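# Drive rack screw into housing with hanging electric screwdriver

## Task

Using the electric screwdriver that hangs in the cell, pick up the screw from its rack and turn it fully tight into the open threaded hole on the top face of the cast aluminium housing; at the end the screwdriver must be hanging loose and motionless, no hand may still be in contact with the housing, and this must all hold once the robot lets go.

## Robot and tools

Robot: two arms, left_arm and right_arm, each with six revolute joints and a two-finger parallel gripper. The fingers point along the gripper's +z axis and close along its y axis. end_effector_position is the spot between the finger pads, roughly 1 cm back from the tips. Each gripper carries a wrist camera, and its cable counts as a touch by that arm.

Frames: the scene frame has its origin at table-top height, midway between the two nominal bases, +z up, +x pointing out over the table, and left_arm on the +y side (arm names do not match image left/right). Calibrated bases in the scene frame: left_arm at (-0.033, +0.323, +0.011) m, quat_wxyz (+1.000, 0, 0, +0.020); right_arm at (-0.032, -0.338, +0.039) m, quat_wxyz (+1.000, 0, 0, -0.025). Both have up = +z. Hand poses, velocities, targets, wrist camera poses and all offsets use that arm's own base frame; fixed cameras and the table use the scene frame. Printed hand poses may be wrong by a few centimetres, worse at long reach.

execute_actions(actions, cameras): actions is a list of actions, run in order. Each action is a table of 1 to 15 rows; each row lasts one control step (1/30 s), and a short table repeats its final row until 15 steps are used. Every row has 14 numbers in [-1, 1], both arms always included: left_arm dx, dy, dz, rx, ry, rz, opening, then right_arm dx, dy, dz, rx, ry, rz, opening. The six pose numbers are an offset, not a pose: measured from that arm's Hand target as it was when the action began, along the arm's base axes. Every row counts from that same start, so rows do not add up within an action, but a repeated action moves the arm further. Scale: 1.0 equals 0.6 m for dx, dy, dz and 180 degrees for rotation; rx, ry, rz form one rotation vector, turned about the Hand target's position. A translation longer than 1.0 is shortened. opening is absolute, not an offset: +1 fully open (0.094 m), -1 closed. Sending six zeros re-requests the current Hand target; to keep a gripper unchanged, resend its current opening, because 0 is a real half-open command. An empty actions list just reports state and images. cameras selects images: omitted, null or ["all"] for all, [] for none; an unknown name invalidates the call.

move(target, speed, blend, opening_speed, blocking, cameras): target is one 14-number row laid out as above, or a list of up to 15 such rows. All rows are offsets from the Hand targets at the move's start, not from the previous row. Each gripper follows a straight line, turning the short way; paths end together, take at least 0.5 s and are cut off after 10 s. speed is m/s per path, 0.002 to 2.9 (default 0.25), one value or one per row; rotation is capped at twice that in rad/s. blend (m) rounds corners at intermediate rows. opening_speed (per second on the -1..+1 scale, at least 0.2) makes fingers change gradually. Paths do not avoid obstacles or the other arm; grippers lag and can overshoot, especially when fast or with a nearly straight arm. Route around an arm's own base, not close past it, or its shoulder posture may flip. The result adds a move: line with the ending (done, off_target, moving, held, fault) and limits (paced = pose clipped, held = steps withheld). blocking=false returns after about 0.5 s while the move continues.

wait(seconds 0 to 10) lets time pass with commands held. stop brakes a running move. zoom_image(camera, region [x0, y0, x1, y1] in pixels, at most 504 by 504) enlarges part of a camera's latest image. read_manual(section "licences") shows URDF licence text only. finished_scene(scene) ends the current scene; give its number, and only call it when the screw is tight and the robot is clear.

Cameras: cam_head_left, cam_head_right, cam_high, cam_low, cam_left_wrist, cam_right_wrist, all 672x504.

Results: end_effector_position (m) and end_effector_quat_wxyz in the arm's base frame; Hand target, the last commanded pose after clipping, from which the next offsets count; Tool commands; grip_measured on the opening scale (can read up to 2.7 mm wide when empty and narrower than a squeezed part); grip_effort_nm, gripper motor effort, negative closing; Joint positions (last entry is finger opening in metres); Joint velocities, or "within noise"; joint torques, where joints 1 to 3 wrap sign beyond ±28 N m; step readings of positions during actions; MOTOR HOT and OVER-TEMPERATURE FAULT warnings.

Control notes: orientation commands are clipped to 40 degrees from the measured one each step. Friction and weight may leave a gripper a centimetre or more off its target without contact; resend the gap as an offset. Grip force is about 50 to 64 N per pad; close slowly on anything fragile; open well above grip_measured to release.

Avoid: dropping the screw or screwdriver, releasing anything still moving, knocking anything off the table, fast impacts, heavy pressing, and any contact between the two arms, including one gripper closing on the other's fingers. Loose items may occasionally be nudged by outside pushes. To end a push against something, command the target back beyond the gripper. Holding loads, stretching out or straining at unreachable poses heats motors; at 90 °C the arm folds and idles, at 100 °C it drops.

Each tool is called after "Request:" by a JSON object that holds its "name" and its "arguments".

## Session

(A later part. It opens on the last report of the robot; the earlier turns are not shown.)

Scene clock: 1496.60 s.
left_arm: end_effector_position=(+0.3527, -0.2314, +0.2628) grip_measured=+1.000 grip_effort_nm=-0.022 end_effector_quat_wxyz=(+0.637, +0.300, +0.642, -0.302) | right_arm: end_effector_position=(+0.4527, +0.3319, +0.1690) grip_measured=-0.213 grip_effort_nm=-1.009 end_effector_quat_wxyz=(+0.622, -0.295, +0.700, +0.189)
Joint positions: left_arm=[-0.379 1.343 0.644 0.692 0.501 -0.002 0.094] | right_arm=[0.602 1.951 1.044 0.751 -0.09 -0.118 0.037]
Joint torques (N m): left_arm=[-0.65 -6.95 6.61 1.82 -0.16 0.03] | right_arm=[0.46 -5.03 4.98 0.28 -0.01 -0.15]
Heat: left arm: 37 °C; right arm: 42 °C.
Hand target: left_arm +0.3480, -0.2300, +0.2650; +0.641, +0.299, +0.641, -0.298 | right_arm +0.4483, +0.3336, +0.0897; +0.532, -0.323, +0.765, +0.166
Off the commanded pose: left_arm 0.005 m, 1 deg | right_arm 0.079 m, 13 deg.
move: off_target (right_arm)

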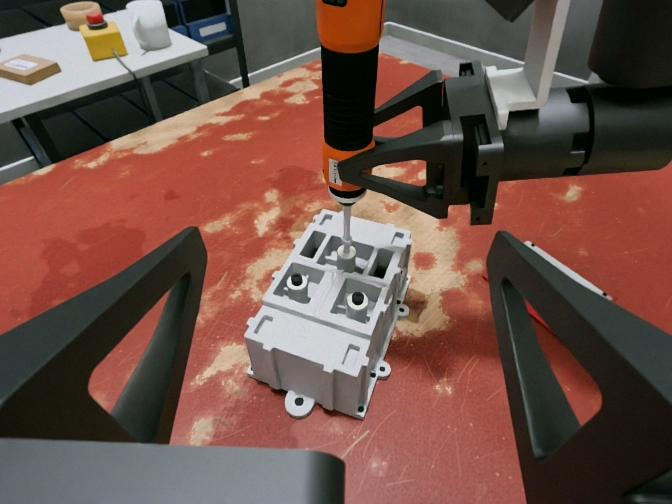

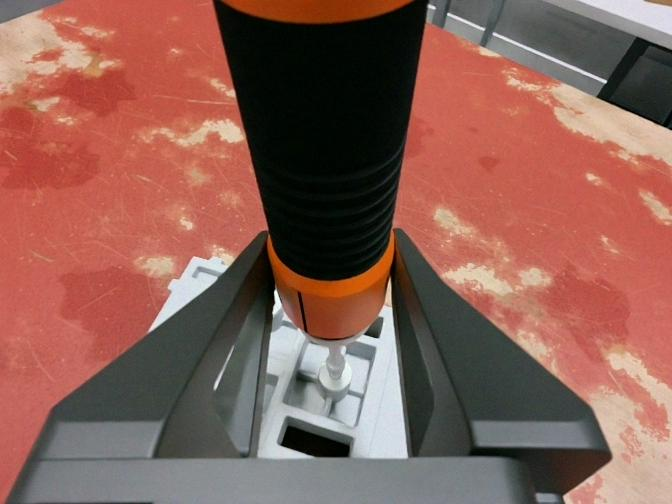

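Request:
{"name": "move", "arguments": {"target": [0,0,0,0,0,0,1, 0,0,-0.067,-0.0178,0.0213,0,-0.5], "speed": 0.04, "cameras": ["cam_left_wrist","cam_right_wrist","cam_high"]}}

Request:
{"name": "zoom_image", "arguments": {"camera": "cam_right_wrist", "region": [270, 320, 390, 440]}}

Request:
{"name": "zoom_image", "arguments": {"camera": "cam_left_wrist", "region": [280, 150, 400, 280]}}

Scene clock: 1517.33 s.
left_arm: end_effector_position=(+0.3527, -0.2314, +0.2628) grip_measured=+1.000 grip_effort_nm=-0.032 end_effector_quat_wxyz=(+0.637, +0.300, +0.642, -0.302) | right_arm: end_effector_position=(+0.4549, +0.3343, +0.1668) grip_measured=-0.213 grip_effort_nm=-1.009 end_effector_quat_wxyz=(+0.632, -0.296, +0.691, +0.188)
Joint positions: left_arm=[-0.379 1.343 0.644 0.692 0.501 -0.002 0.094] | right_arm=[0.604 1.979 1.044 0.803 -0.089 -0.126 0.037]
Joint torques (N m): left_arm=[-0.64 -6.94 6.58 1.82 -0.16 0.03] | right_arm=[0.64 -3.9 3.4 -0.37 0.09 -0.14]
Heat: left arm: 37 °C; right arm: 40 °C.
Hand target: left_arm +0.3480, -0.2300, +0.2650; +0.641, +0.299, +0.641, -0.298 | right_arm +0.4484, +0.3335, +0.0495; +0.497, -0.332, +0.787, +0.155
Off the commanded pose: left_arm 0.005 m, 1 deg | right_arm 0.117 m, 20 deg.
move: off_target (right_arm)
Images, in order (width x height): cam_high 672x504, cam_left_wrist 672x504, cam_right_wrist 672x504.

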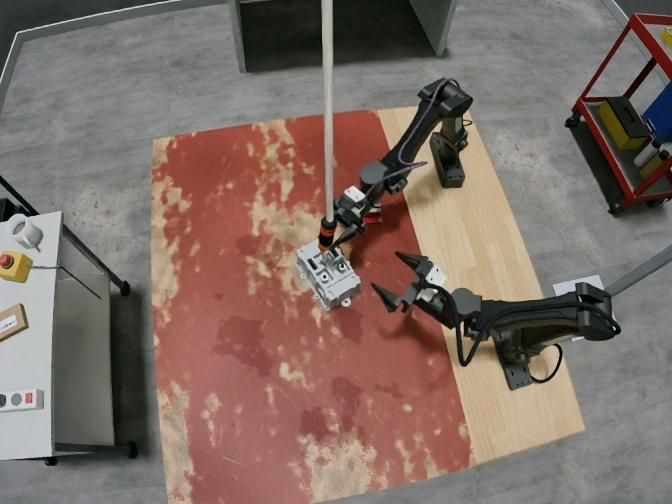

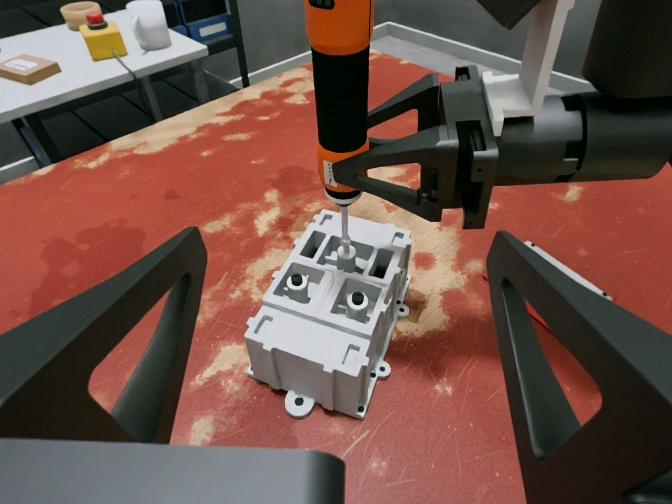

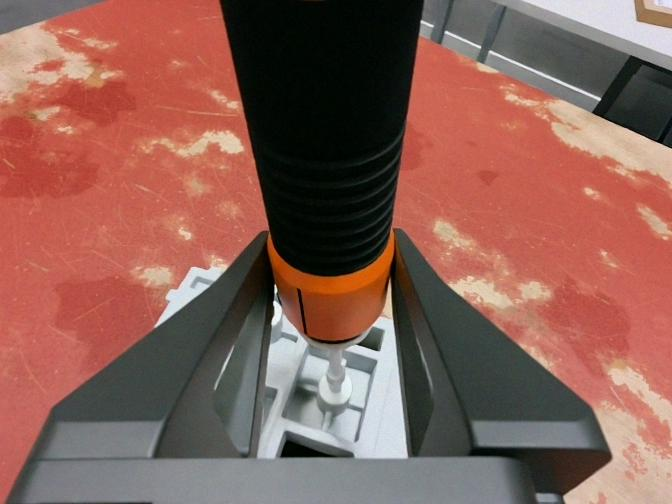

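Scaled by 4.200 (camera's finer frame: 960x720).

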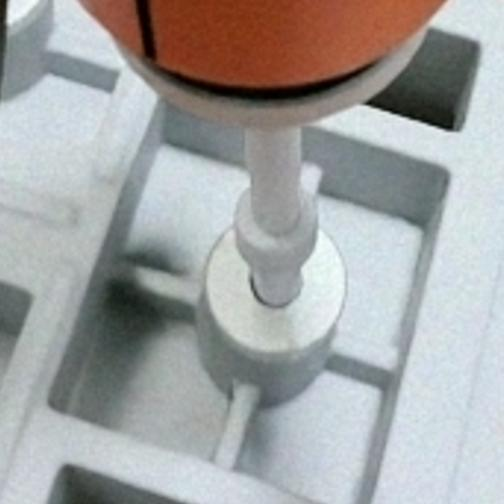

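Scaled by 3.877 (camera's finer frame: 960x720).

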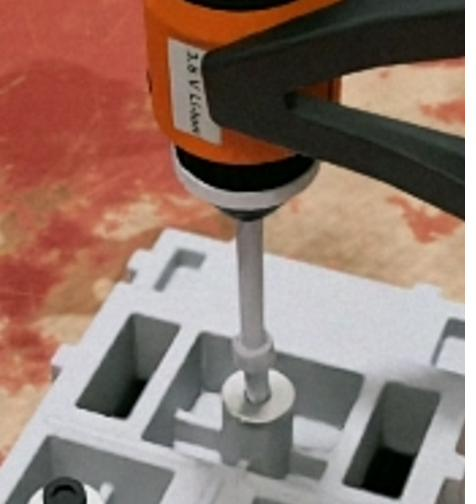

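Request:
{"name": "zoom_image", "arguments": {"camera": "cam_left_wrist", "region": [270, 0, 470, 220]}}

Request:
{"name": "zoom_image", "arguments": {"camera": "cam_high", "region": [290, 190, 390, 280]}}

Scaled by 2.291 (camera's finer frame: 960x720).

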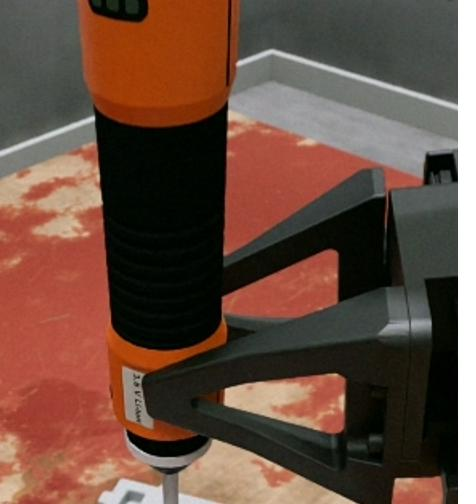

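Scaled by 5.040 (camera's finer frame: 960x720).

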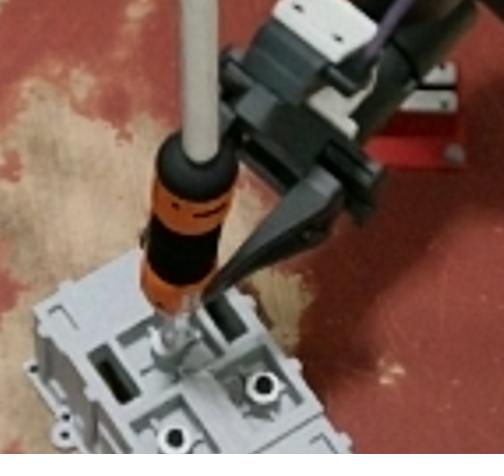

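Request:
{"name": "wait", "arguments": {"seconds": 0.1, "cameras": ["cam_left_wrist","cam_right_wrist"]}}

Request:
{"name": "zoom_image", "arguments": {"camera": "cam_left_wrist", "region": [310, 190, 380, 265]}}

Request:
{"name": "wait", "arguments": {"seconds": 0.13, "cameras": ["cam_left_wrist","cam_right_wrist"]}}

Request:
{"name": "zoom_image", "arguments": {"camera": "cam_left_wrist", "region": [310, 190, 380, 265]}}

Scene clock: 1575.27 s.
left_arm: end_effector_position=(+0.3527, -0.2314, +0.2628) grip_measured=+1.000 grip_effort_nm=-0.027 end_effector_quat_wxyz=(+0.637, +0.300, +0.642, -0.302) | right_arm: end_effector_position=(+0.4549, +0.3343, +0.1669) grip_measured=-0.213 grip_effort_nm=-1.009 end_effector_quat_wxyz=(+0.632, -0.296, +0.691, +0.188)
Joint positions: left_arm=[-0.379 1.343 0.644 0.692 0.501 -0.002 0.094] | right_arm=[0.604 1.979 1.044 0.803 -0.089 -0.128 0.037]
Joint torques (N m): left_arm=[-0.61 -6.93 6.63 1.84 -0.16 0.02] | right_arm=[0.64 -3.73 3.45 -0.38 0.07 -0.11]
Heat: left arm: 37 °C; right arm: 37 °C.
Hand target: left_arm +0.3480, -0.2300, +0.2650; +0.641, +0.299, +0.641, -0.298 | right_arm +0.4484, +0.3335, +0.0495; +0.496, -0.332, +0.787, +0.155
Tool commands: left_gripper/opening=+1.0 right_gripper/opening=-0.5
Off the commanded pose: left_arm 0.005 m, 1 deg | right_arm 0.118 m, 20 deg.
wait: 0.10 s; at rest from the start

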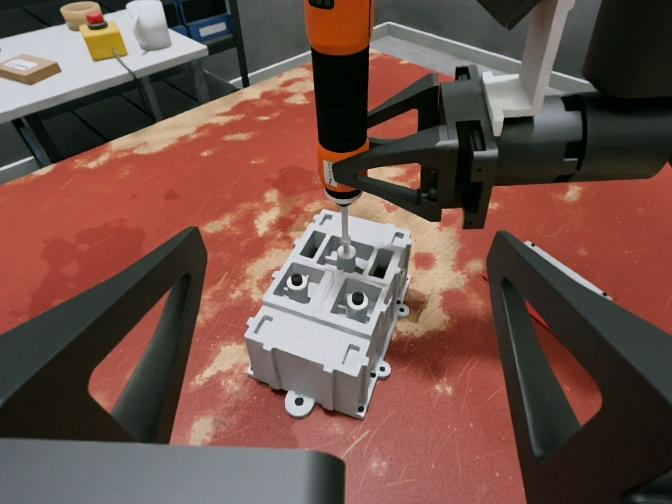

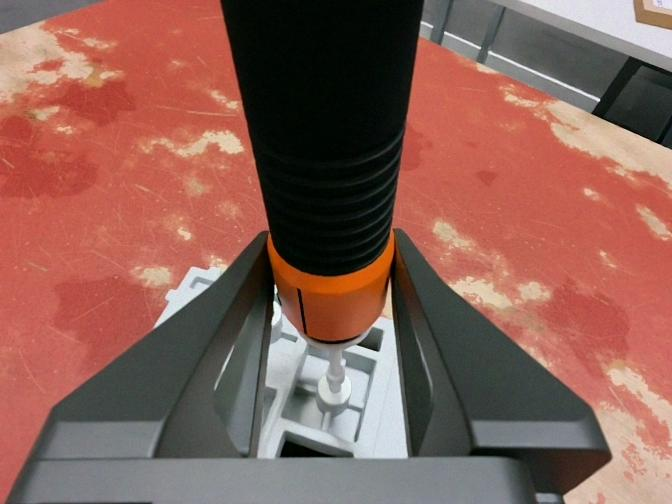

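Scaled by 6.720 (camera's finer frame: 960x720).

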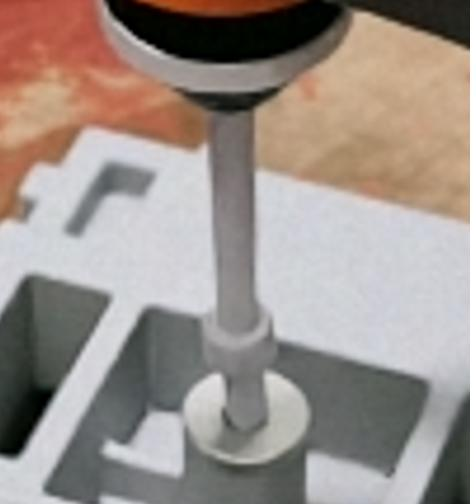

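Scene clock: 1575.40 s.
left_arm: end_effector_position=(+0.3527, -0.2314, +0.2628) grip_measured=+1.000 grip_effort_nm=-0.032 end_effector_quat_wxyz=(+0.637, +0.300, +0.642, -0.302) | right_arm: end_effector_position=(+0.4549, +0.3343, +0.1669) grip_measured=-0.213 grip_effort_nm=-1.009 end_effector_quat_wxyz=(+0.632, -0.296, +0.691, +0.188)
Joint positions: left_arm=[-0.379 1.343 0.644 0.692 0.501 -0.002 0.094] | right_arm=[0.604 1.979 1.044 0.803 -0.089 -0.128 0.037]
Joint torques (N m): left_arm=[-0.62 -6.97 6.6 1.83 -0.16 0.04] | right_arm=[0.73 -3.74 3.41 -0.38 0.07 -0.08]
Heat: left arm: 37 °C; right arm: 37 °C.
Hand target: left_arm +0.3480, -0.2300, +0.2650; +0.641, +0.299, +0.641, -0.298 | right_arm +0.4484, +0.3335, +0.0495; +0.496, -0.332, +0.787, +0.155
Tool commands: left_gripper/opening=+1.0 right_gripper/opening=-0.5
Off the commanded pose: left_arm 0.005 m, 1 deg | right_arm 0.118 m, 20 deg.
wait: 0.13 s; no rest

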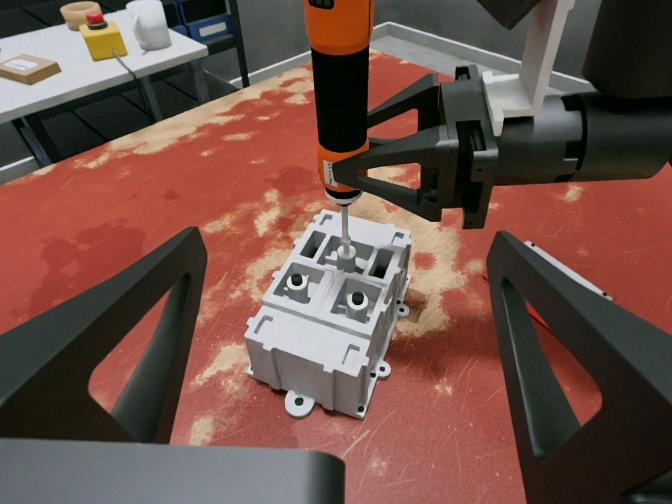

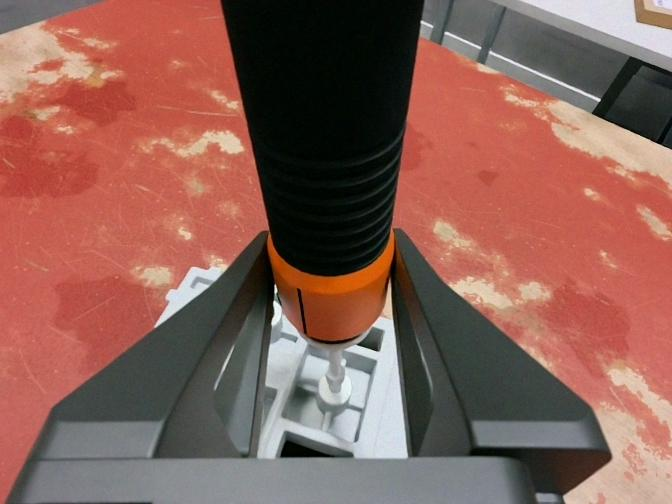

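Scaled by 6.720 (camera's finer frame: 960x720).

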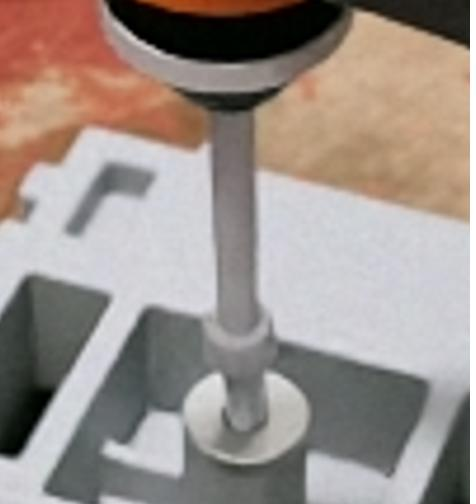

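Request:
{"name": "wait", "arguments": {"seconds": 0.1, "cameras": ["cam_left_wrist"]}}

Request:
{"name": "zoom_image", "arguments": {"camera": "cam_left_wrist", "region": [325, 220, 365, 260]}}

Request:
{"name": "wait", "arguments": {"seconds": 0.1, "cameras": ["cam_left_wrist"]}}

Request:
{"name": "zoom_image", "arguments": {"camera": "cam_left_wrist", "region": [325, 220, 365, 260]}}

Request:
{"name": "wait", "arguments": {"seconds": 0.15, "cameras": ["cam_left_wrist"]}}

Request:
{"name": "zoom_image", "arguments": {"camera": "cam_left_wrist", "region": [325, 220, 365, 260]}}

Scene clock: 1613.87 s.
left_arm: end_effector_position=(+0.3527, -0.2314, +0.2628) grip_measured=+1.000 grip_effort_nm=-0.027 end_effector_quat_wxyz=(+0.637, +0.300, +0.642, -0.302) | right_arm: end_effector_position=(+0.4549, +0.3343, +0.1669) grip_measured=-0.213 grip_effort_nm=-1.004 end_effector_quat_wxyz=(+0.632, -0.296, +0.691, +0.188)
Joint positions: left_arm=[-0.379 1.343 0.644 0.692 0.501 -0.002 0.094] | right_arm=[0.604 1.979 1.044 0.803 -0.089 -0.128 0.037]
Joint torques (N m): left_arm=[-0.58 -6.94 6.58 1.83 -0.16 0.04] | right_arm=[0.59 -3.71 3.32 -0.36 0.06 -0.06]
Heat: left arm: 37 °C; right arm: 36 °C.
Hand target: left_arm +0.3480, -0.2300, +0.2650; +0.641, +0.299, +0.641, -0.298 | right_arm +0.4484, +0.3335, +0.0495; +0.496, -0.332, +0.787, +0.155
Tool commands: left_gripper/opening=+1.0 right_gripper/opening=-0.5
Off the commanded pose: left_arm 0.005 m, 1 deg | right_arm 0.118 m, 20 deg.
wait: 0.10 s; at rest from the start

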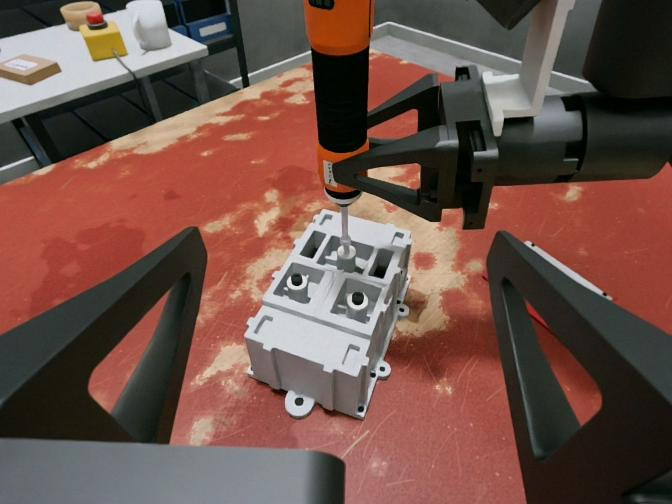

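Scaled by 12.600 (camera's finer frame: 960x720).

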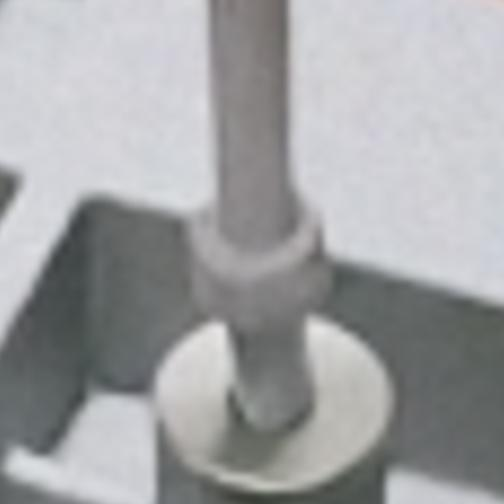

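Scene clock: 1613.97 s.
left_arm: end_effector_position=(+0.3527, -0.2314, +0.2628) grip_measured=+1.000 grip_effort_nm=-0.022 end_effector_quat_wxyz=(+0.637, +0.300, +0.642, -0.302) | right_arm: end_effector_position=(+0.4549, +0.3343, +0.1669) grip_measured=-0.213 grip_effort_nm=-1.009 end_effector_quat_wxyz=(+0.632, -0.296, +0.691, +0.188)
Joint positions: left_arm=[-0.379 1.343 0.644 0.692 0.501 -0.002 0.094] | right_arm=[0.604 1.979 1.044 0.803 -0.089 -0.128 0.037]
Joint torques (N m): left_arm=[-0.58 -6.99 6.6 1.83 -0.17 0.02] | right_arm=[0.8 -3.78 3.29 -0.33 0.11 -0.11]
Heat: left arm: 37 °C; right arm: 36 °C.
Hand target: left_arm +0.3480, -0.2300, +0.2650; +0.641, +0.299, +0.641, -0.298 | right_arm +0.4484, +0.3335, +0.0495; +0.496, -0.332, +0.787, +0.155
Tool commands: left_gripper/opening=+1.0 right_gripper/opening=-0.5
Off the commanded pose: left_arm 0.005 m, 1 deg | right_arm 0.118 m, 20 deg.
wait: 0.10 s; no rest

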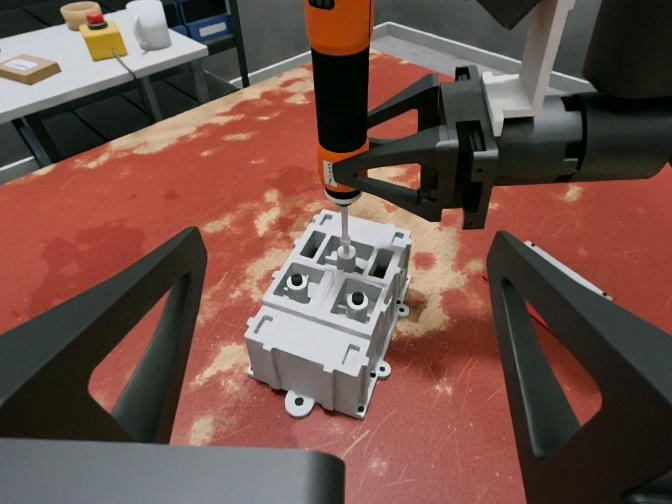

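Scaled by 12.600 (camera's finer frame: 960x720).

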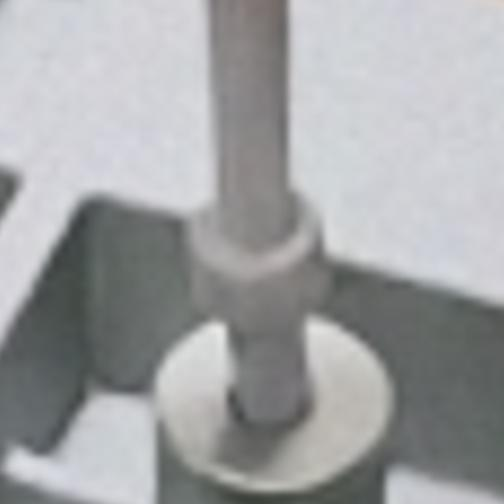

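Scene clock: 1614.13 s.
left_arm: end_effector_position=(+0.3527, -0.2314, +0.2628) grip_measured=+1.000 grip_effort_nm=-0.022 end_effector_quat_wxyz=(+0.637, +0.300, +0.642, -0.302) | right_arm: end_effector_position=(+0.4549, +0.3343, +0.1669) grip_measured=-0.213 grip_effort_nm=-1.009 end_effector_quat_wxyz=(+0.632, -0.296, +0.691, +0.188)
Joint positions: left_arm=[-0.379 1.343 0.644 0.692 0.501 -0.002 0.094] | right_arm=[0.604 1.979 1.044 0.803 -0.089 -0.128 0.037]
Joint torques (N m): left_arm=[-0.61 -6.93 6.6 1.82 -0.17 0.03] | right_arm=[0.68 -3.62 3.48 -0.31 0.06 -0.1]
Heat: left arm: 37 °C; right arm: 36 °C.
Hand target: left_arm +0.3480, -0.2300, +0.2650; +0.641, +0.299, +0.641, -0.298 | right_arm +0.4484, +0.3335, +0.0495; +0.496, -0.332, +0.787, +0.155
Tool commands: left_gripper/opening=+1.0 right_gripper/opening=-0.5
Off the commanded pose: left_arm 0.005 m, 1 deg | right_arm 0.118 m, 20 deg.
wait: 0.17 s; no rest

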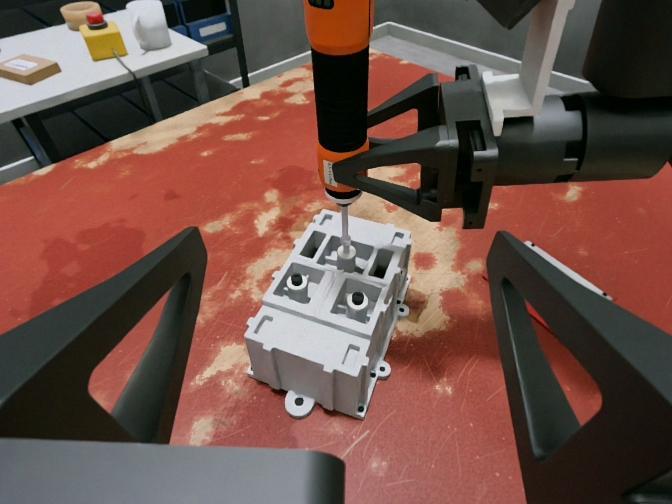

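Scaled by 12.600 (camera's finer frame: 960x720).

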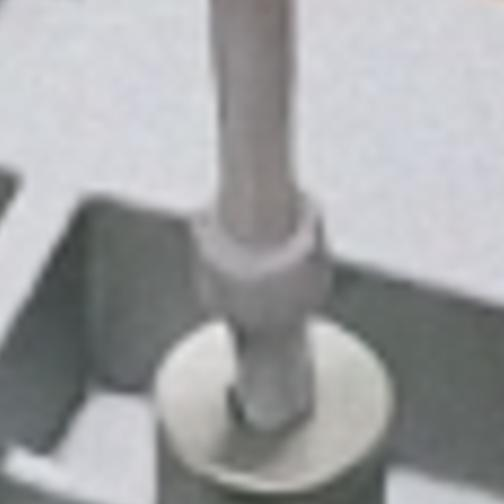

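Request:
{"name": "move", "arguments": {"target": [0,0,0,0,0,0,1, -0.0102,-0.0086,0,-0.0142,0.0170,0,-0.5], "speed": 0.04, "cameras": ["cam_left_wrist","cam_right_wrist","cam_high"]}}

Request:
{"name": "zoom_image", "arguments": {"camera": "cam_right_wrist", "region": [270, 320, 390, 440]}}

Request:
{"name": "zoom_image", "arguments": {"camera": "cam_left_wrist", "region": [280, 150, 400, 280]}}

Scene clock: 1638.00 s.
left_arm: end_effector_position=(+0.3527, -0.2314, +0.2628) grip_measured=+1.000 grip_effort_nm=-0.027 end_effector_quat_wxyz=(+0.637, +0.300, +0.642, -0.302) | right_arm: end_effector_position=(+0.4550, +0.3344, +0.1664) grip_measured=-0.213 grip_effort_nm=-1.009 end_effector_quat_wxyz=(+0.622, -0.301, +0.699, +0.184)
Joint positions: left_arm=[-0.379 1.343 0.644 0.692 0.501 -0.002 0.094] | right_arm=[0.604 1.967 1.058 0.749 -0.089 -0.132 0.037]
Joint torques (N m): left_arm=[-0.58 -6.95 6.61 1.83 -0.16 0.03] | right_arm=[0.62 -5.91 3.22 -0.85 0.1 -0.12]
Heat: left arm: 37 °C; right arm: 35 °C.
Hand target: left_arm +0.3480, -0.2300, +0.2650; +0.641, +0.299, +0.641, -0.298 | right_arm +0.4423, +0.3284, +0.0495; +0.468, -0.338, +0.803, +0.146
Off the commanded pose: left_arm 0.005 m, 1 deg | right_arm 0.118 m, 22 deg.
move: off_target (right_arm)
Images, in order (width x height): cam_high 672x504, cam_left_wrist 672x504, cam_right_wrist 672x504.

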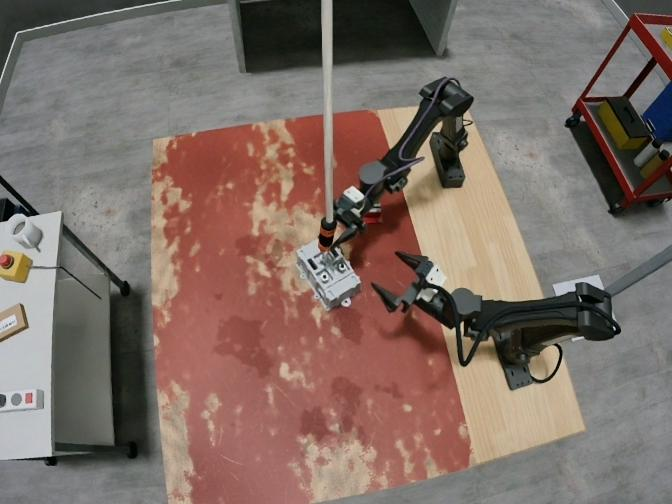

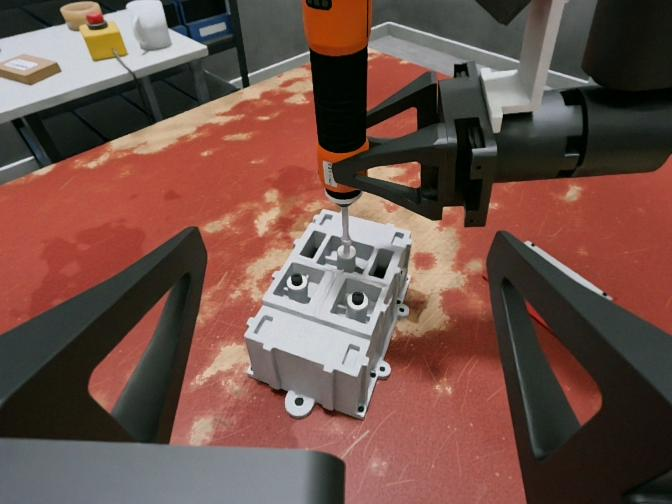

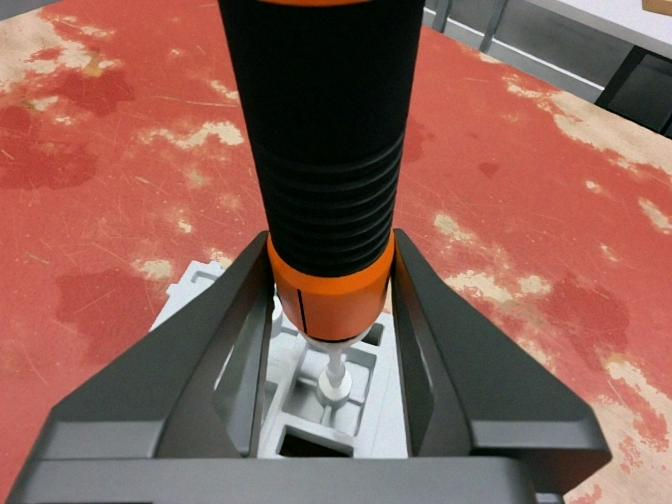

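Scaled by 4.200 (camera's finer frame: 960x720).

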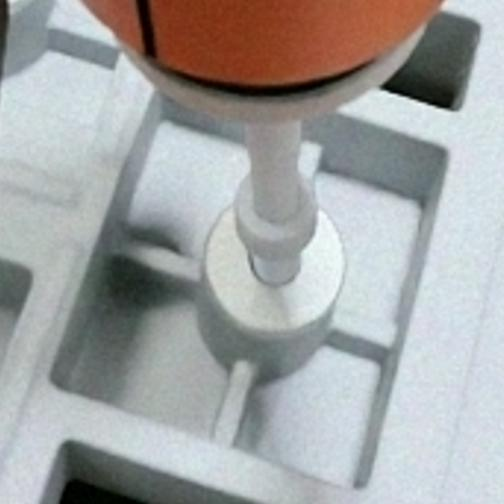

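Scaled by 3.877 (camera's finer frame: 960x720).

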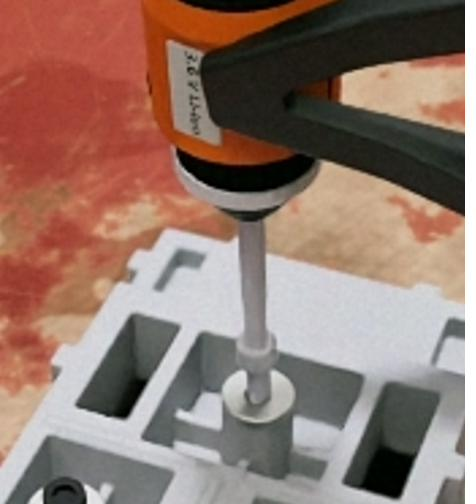

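Request:
{"name": "move", "arguments": {"target": [0,0,0,0,0,0,1, -0.0205,-0.0172,0,0,0,0,-0.5], "speed": 0.04, "cameras": ["cam_left_wrist","cam_right_wrist"]}}

Request:
{"name": "zoom_image", "arguments": {"camera": "cam_right_wrist", "region": [270, 320, 390, 440]}}

Request:
{"name": "zoom_image", "arguments": {"camera": "cam_left_wrist", "region": [280, 150, 400, 280]}}

Scene clock: 1653.73 s.
left_arm: end_effector_position=(+0.3527, -0.2314, +0.2628) grip_measured=+1.000 grip_effort_nm=-0.027 end_effector_quat_wxyz=(+0.637, +0.300, +0.642, -0.302) | right_arm: end_effector_position=(+0.4484, +0.3287, +0.1560) grip_measured=-0.213 grip_effort_nm=-1.009 end_effector_quat_wxyz=(+0.605, -0.305, +0.713, +0.178)
Joint positions: left_arm=[-0.379 1.343 0.644 0.692 0.501 -0.002 0.094] | right_arm=[0.604 1.943 1.028 0.709 -0.084 -0.136 0.037]
Joint torques (N m): left_arm=[-0.65 -6.95 6.61 1.83 -0.17 0.02] | right_arm=[0.32 -6.74 1.51 -0.38 0 -0.1]
Heat: left arm: 37 °C; right arm: 35 °C.
Hand target: left_arm +0.3480, -0.2300, +0.2650; +0.641, +0.299, +0.641, -0.298 | right_arm +0.4301, +0.3182, +0.0497; +0.468, -0.338, +0.803, +0.147
Off the commanded pose: left_arm 0.005 m, 1 deg | right_arm 0.109 m, 20 deg.
move: off_target (right_arm)

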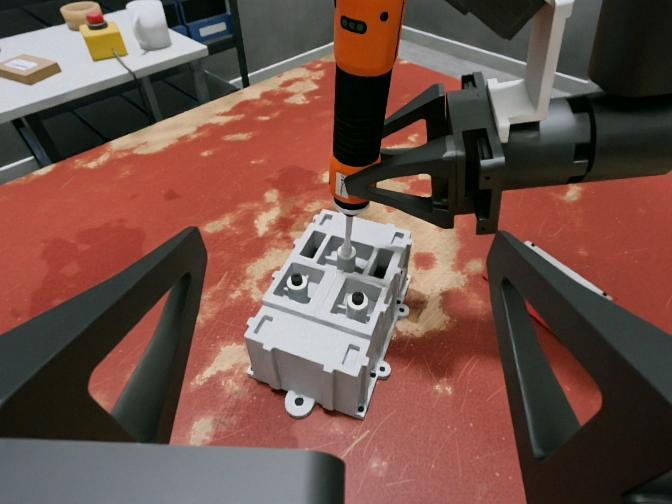

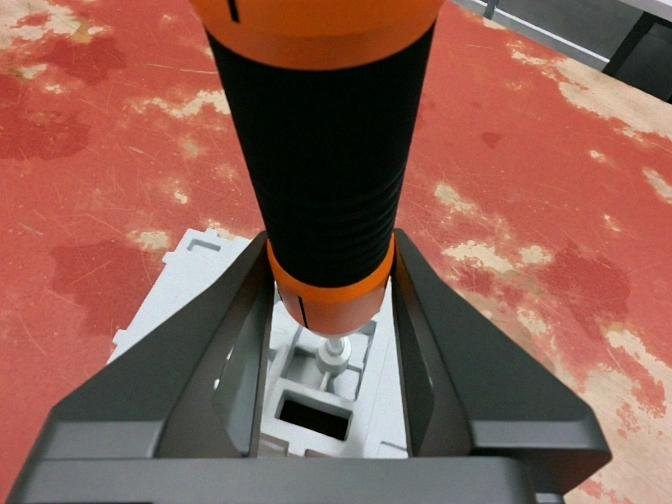

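Scaled by 4.200 (camera's finer frame: 960x720).

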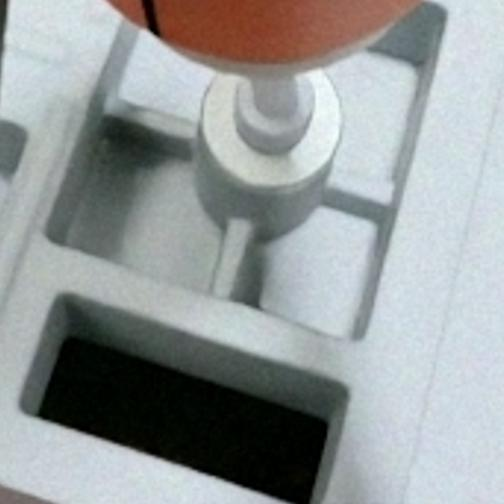

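Scaled by 3.877 (camera's finer frame: 960x720).

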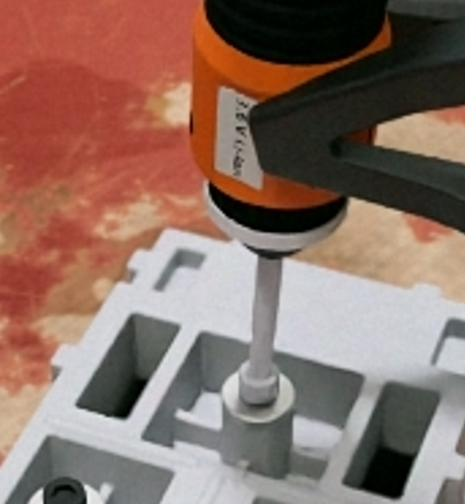

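Request:
{"name": "wait", "arguments": {"seconds": 1.5, "cameras": ["cam_left_wrist","cam_right_wrist"]}}

Request:
{"name": "zoom_image", "arguments": {"camera": "cam_left_wrist", "region": [325, 210, 375, 260]}}

Request:
{"name": "wait", "arguments": {"seconds": 0.1, "cameras": ["cam_left_wrist"]}}

Request:
{"name": "zoom_image", "arguments": {"camera": "cam_left_wrist", "region": [325, 210, 375, 260]}}

Request:
{"name": "wait", "arguments": {"seconds": 0.15, "cameras": ["cam_left_wrist"]}}

Request:
{"name": "zoom_image", "arguments": {"camera": "cam_left_wrist", "region": [325, 210, 375, 260]}}

Scene clock: 1666.83 s.
left_arm: end_effector_position=(+0.3527, -0.2314, +0.2628) grip_measured=+1.000 grip_effort_nm=-0.027 end_effector_quat_wxyz=(+0.637, +0.300, +0.642, -0.302) | right_arm: end_effector_position=(+0.4480, +0.3283, +0.1548) grip_measured=-0.213 grip_effort_nm=-1.013 end_effector_quat_wxyz=(+0.604, -0.305, +0.714, +0.177)
Joint positions: left_arm=[-0.379 1.343 0.644 0.692 0.501 -0.002 0.094] | right_arm=[0.604 1.943 1.026 0.709 -0.083 -0.136 0.037]
Joint torques (N m): left_arm=[-0.61 -6.97 6.58 1.82 -0.16 0.03] | right_arm=[0.34 -6.56 1.59 -0.38 0.02 -0.05]
Heat: left arm: 36 °C; right arm: 34 °C.
Hand target: left_arm +0.3480, -0.2300, +0.2650; +0.641, +0.299, +0.641, -0.298 | right_arm +0.4300, +0.3181, +0.0497; +0.468, -0.338, +0.803, +0.147
Tool commands: left_gripper/opening=+1.0 right_gripper/opening=-0.5
Off the commanded pose: left_arm 0.005 m, 1 deg | right_arm 0.107 m, 19 deg.
wait: 1.50 s; at rest from the start

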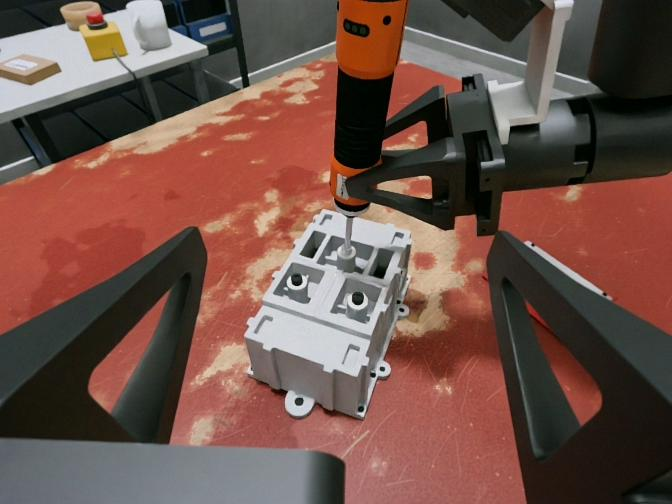

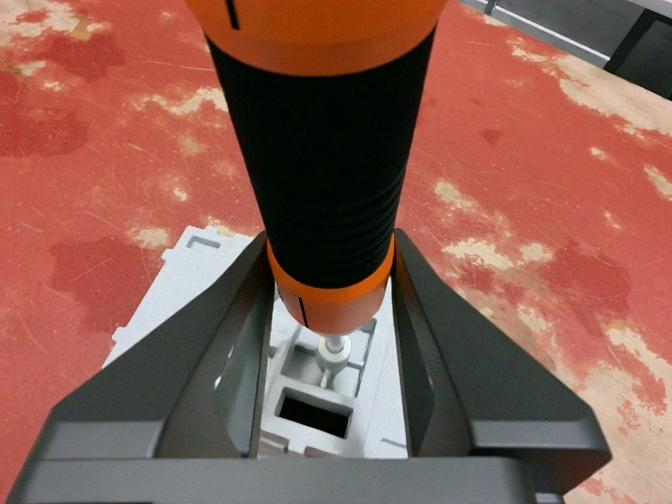

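Scaled by 10.080 (camera's finer frame: 960x720).

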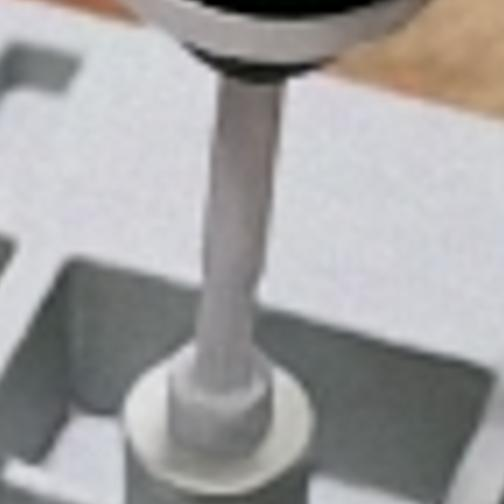

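Scene clock: 1666.93 s.
left_arm: end_effector_position=(+0.3527, -0.2314, +0.2628) grip_measured=+1.000 grip_effort_nm=-0.022 end_effector_quat_wxyz=(+0.637, +0.300, +0.642, -0.302) | right_arm: end_effector_position=(+0.4480, +0.3283, +0.1548) grip_measured=-0.213 grip_effort_nm=-1.009 end_effector_quat_wxyz=(+0.604, -0.305, +0.714, +0.177)
Joint positions: left_arm=[-0.379 1.343 0.644 0.692 0.501 -0.002 0.094] | right_arm=[0.604 1.943 1.026 0.709 -0.083 -0.136 0.037]
Joint torques (N m): left_arm=[-0.59 -6.95 6.6 1.84 -0.16 0.03] | right_arm=[0.23 -6.53 1.61 -0.35 0.01 -0.08]
Heat: left arm: 36 °C; right arm: 34 °C.
Hand target: left_arm +0.3480, -0.2300, +0.2650; +0.641, +0.299, +0.641, -0.298 | right_arm +0.4300, +0.3181, +0.0497; +0.468, -0.338, +0.803, +0.147
Tool commands: left_gripper/opening=+1.0 right_gripper/opening=-0.5
Off the commanded pose: left_arm 0.005 m, 1 deg | right_arm 0.107 m, 19 deg.
wait: 0.10 s; no rest

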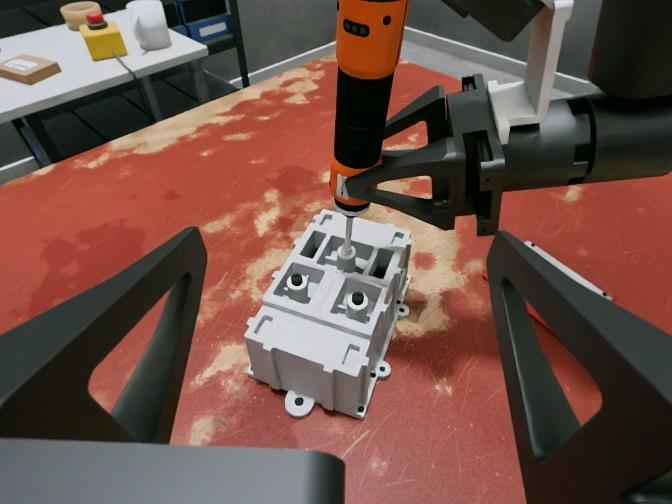

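Scaled by 10.080 (camera's finer frame: 960x720).

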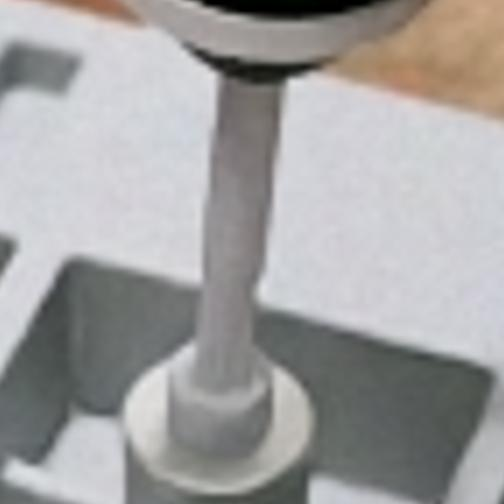

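Scene clock: 1667.10 s.
left_arm: end_effector_position=(+0.3527, -0.2314, +0.2628) grip_measured=+1.000 grip_effort_nm=-0.027 end_effector_quat_wxyz=(+0.637, +0.300, +0.642, -0.302) | right_arm: end_effector_position=(+0.4480, +0.3283, +0.1548) grip_measured=-0.213 grip_effort_nm=-1.009 end_effector_quat_wxyz=(+0.604, -0.305, +0.714, +0.177)
Joint positions: left_arm=[-0.379 1.343 0.644 0.692 0.501 -0.002 0.094] | right_arm=[0.604 1.943 1.026 0.709 -0.083 -0.136 0.037]
Joint torques (N m): left_arm=[-0.59 -6.95 6.57 1.82 -0.16 0.04] | right_arm=[0.32 -6.49 1.58 -0.34 0.01 -0.07]
Heat: left arm: 36 °C; right arm: 34 °C.
Hand target: left_arm +0.3480, -0.2300, +0.2650; +0.641, +0.299, +0.641, -0.298 | right_arm +0.4300, +0.3181, +0.0497; +0.468, -0.338, +0.803, +0.147
Tool commands: left_gripper/opening=+1.0 right_gripper/opening=-0.5
Off the commanded pose: left_arm 0.005 m, 1 deg | right_arm 0.107 m, 19 deg.
wait: 0.17 s; no rest

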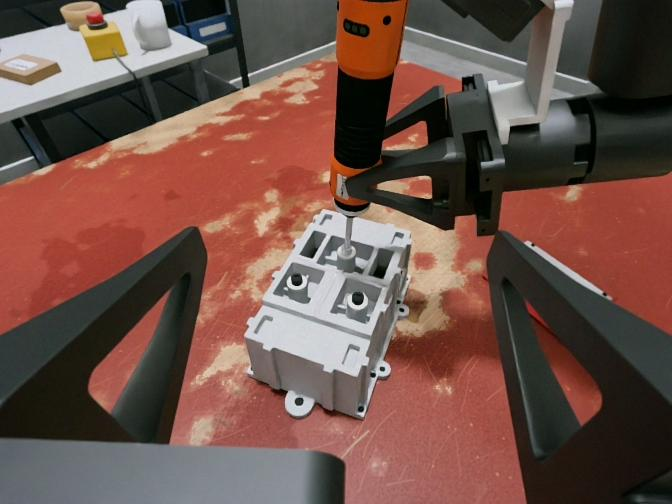

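Scaled by 10.080 (camera's finer frame: 960x720).

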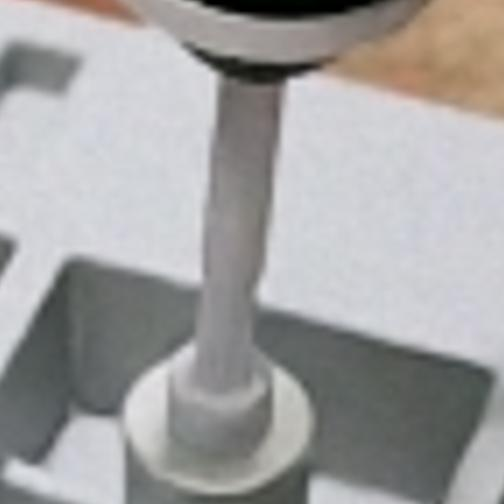

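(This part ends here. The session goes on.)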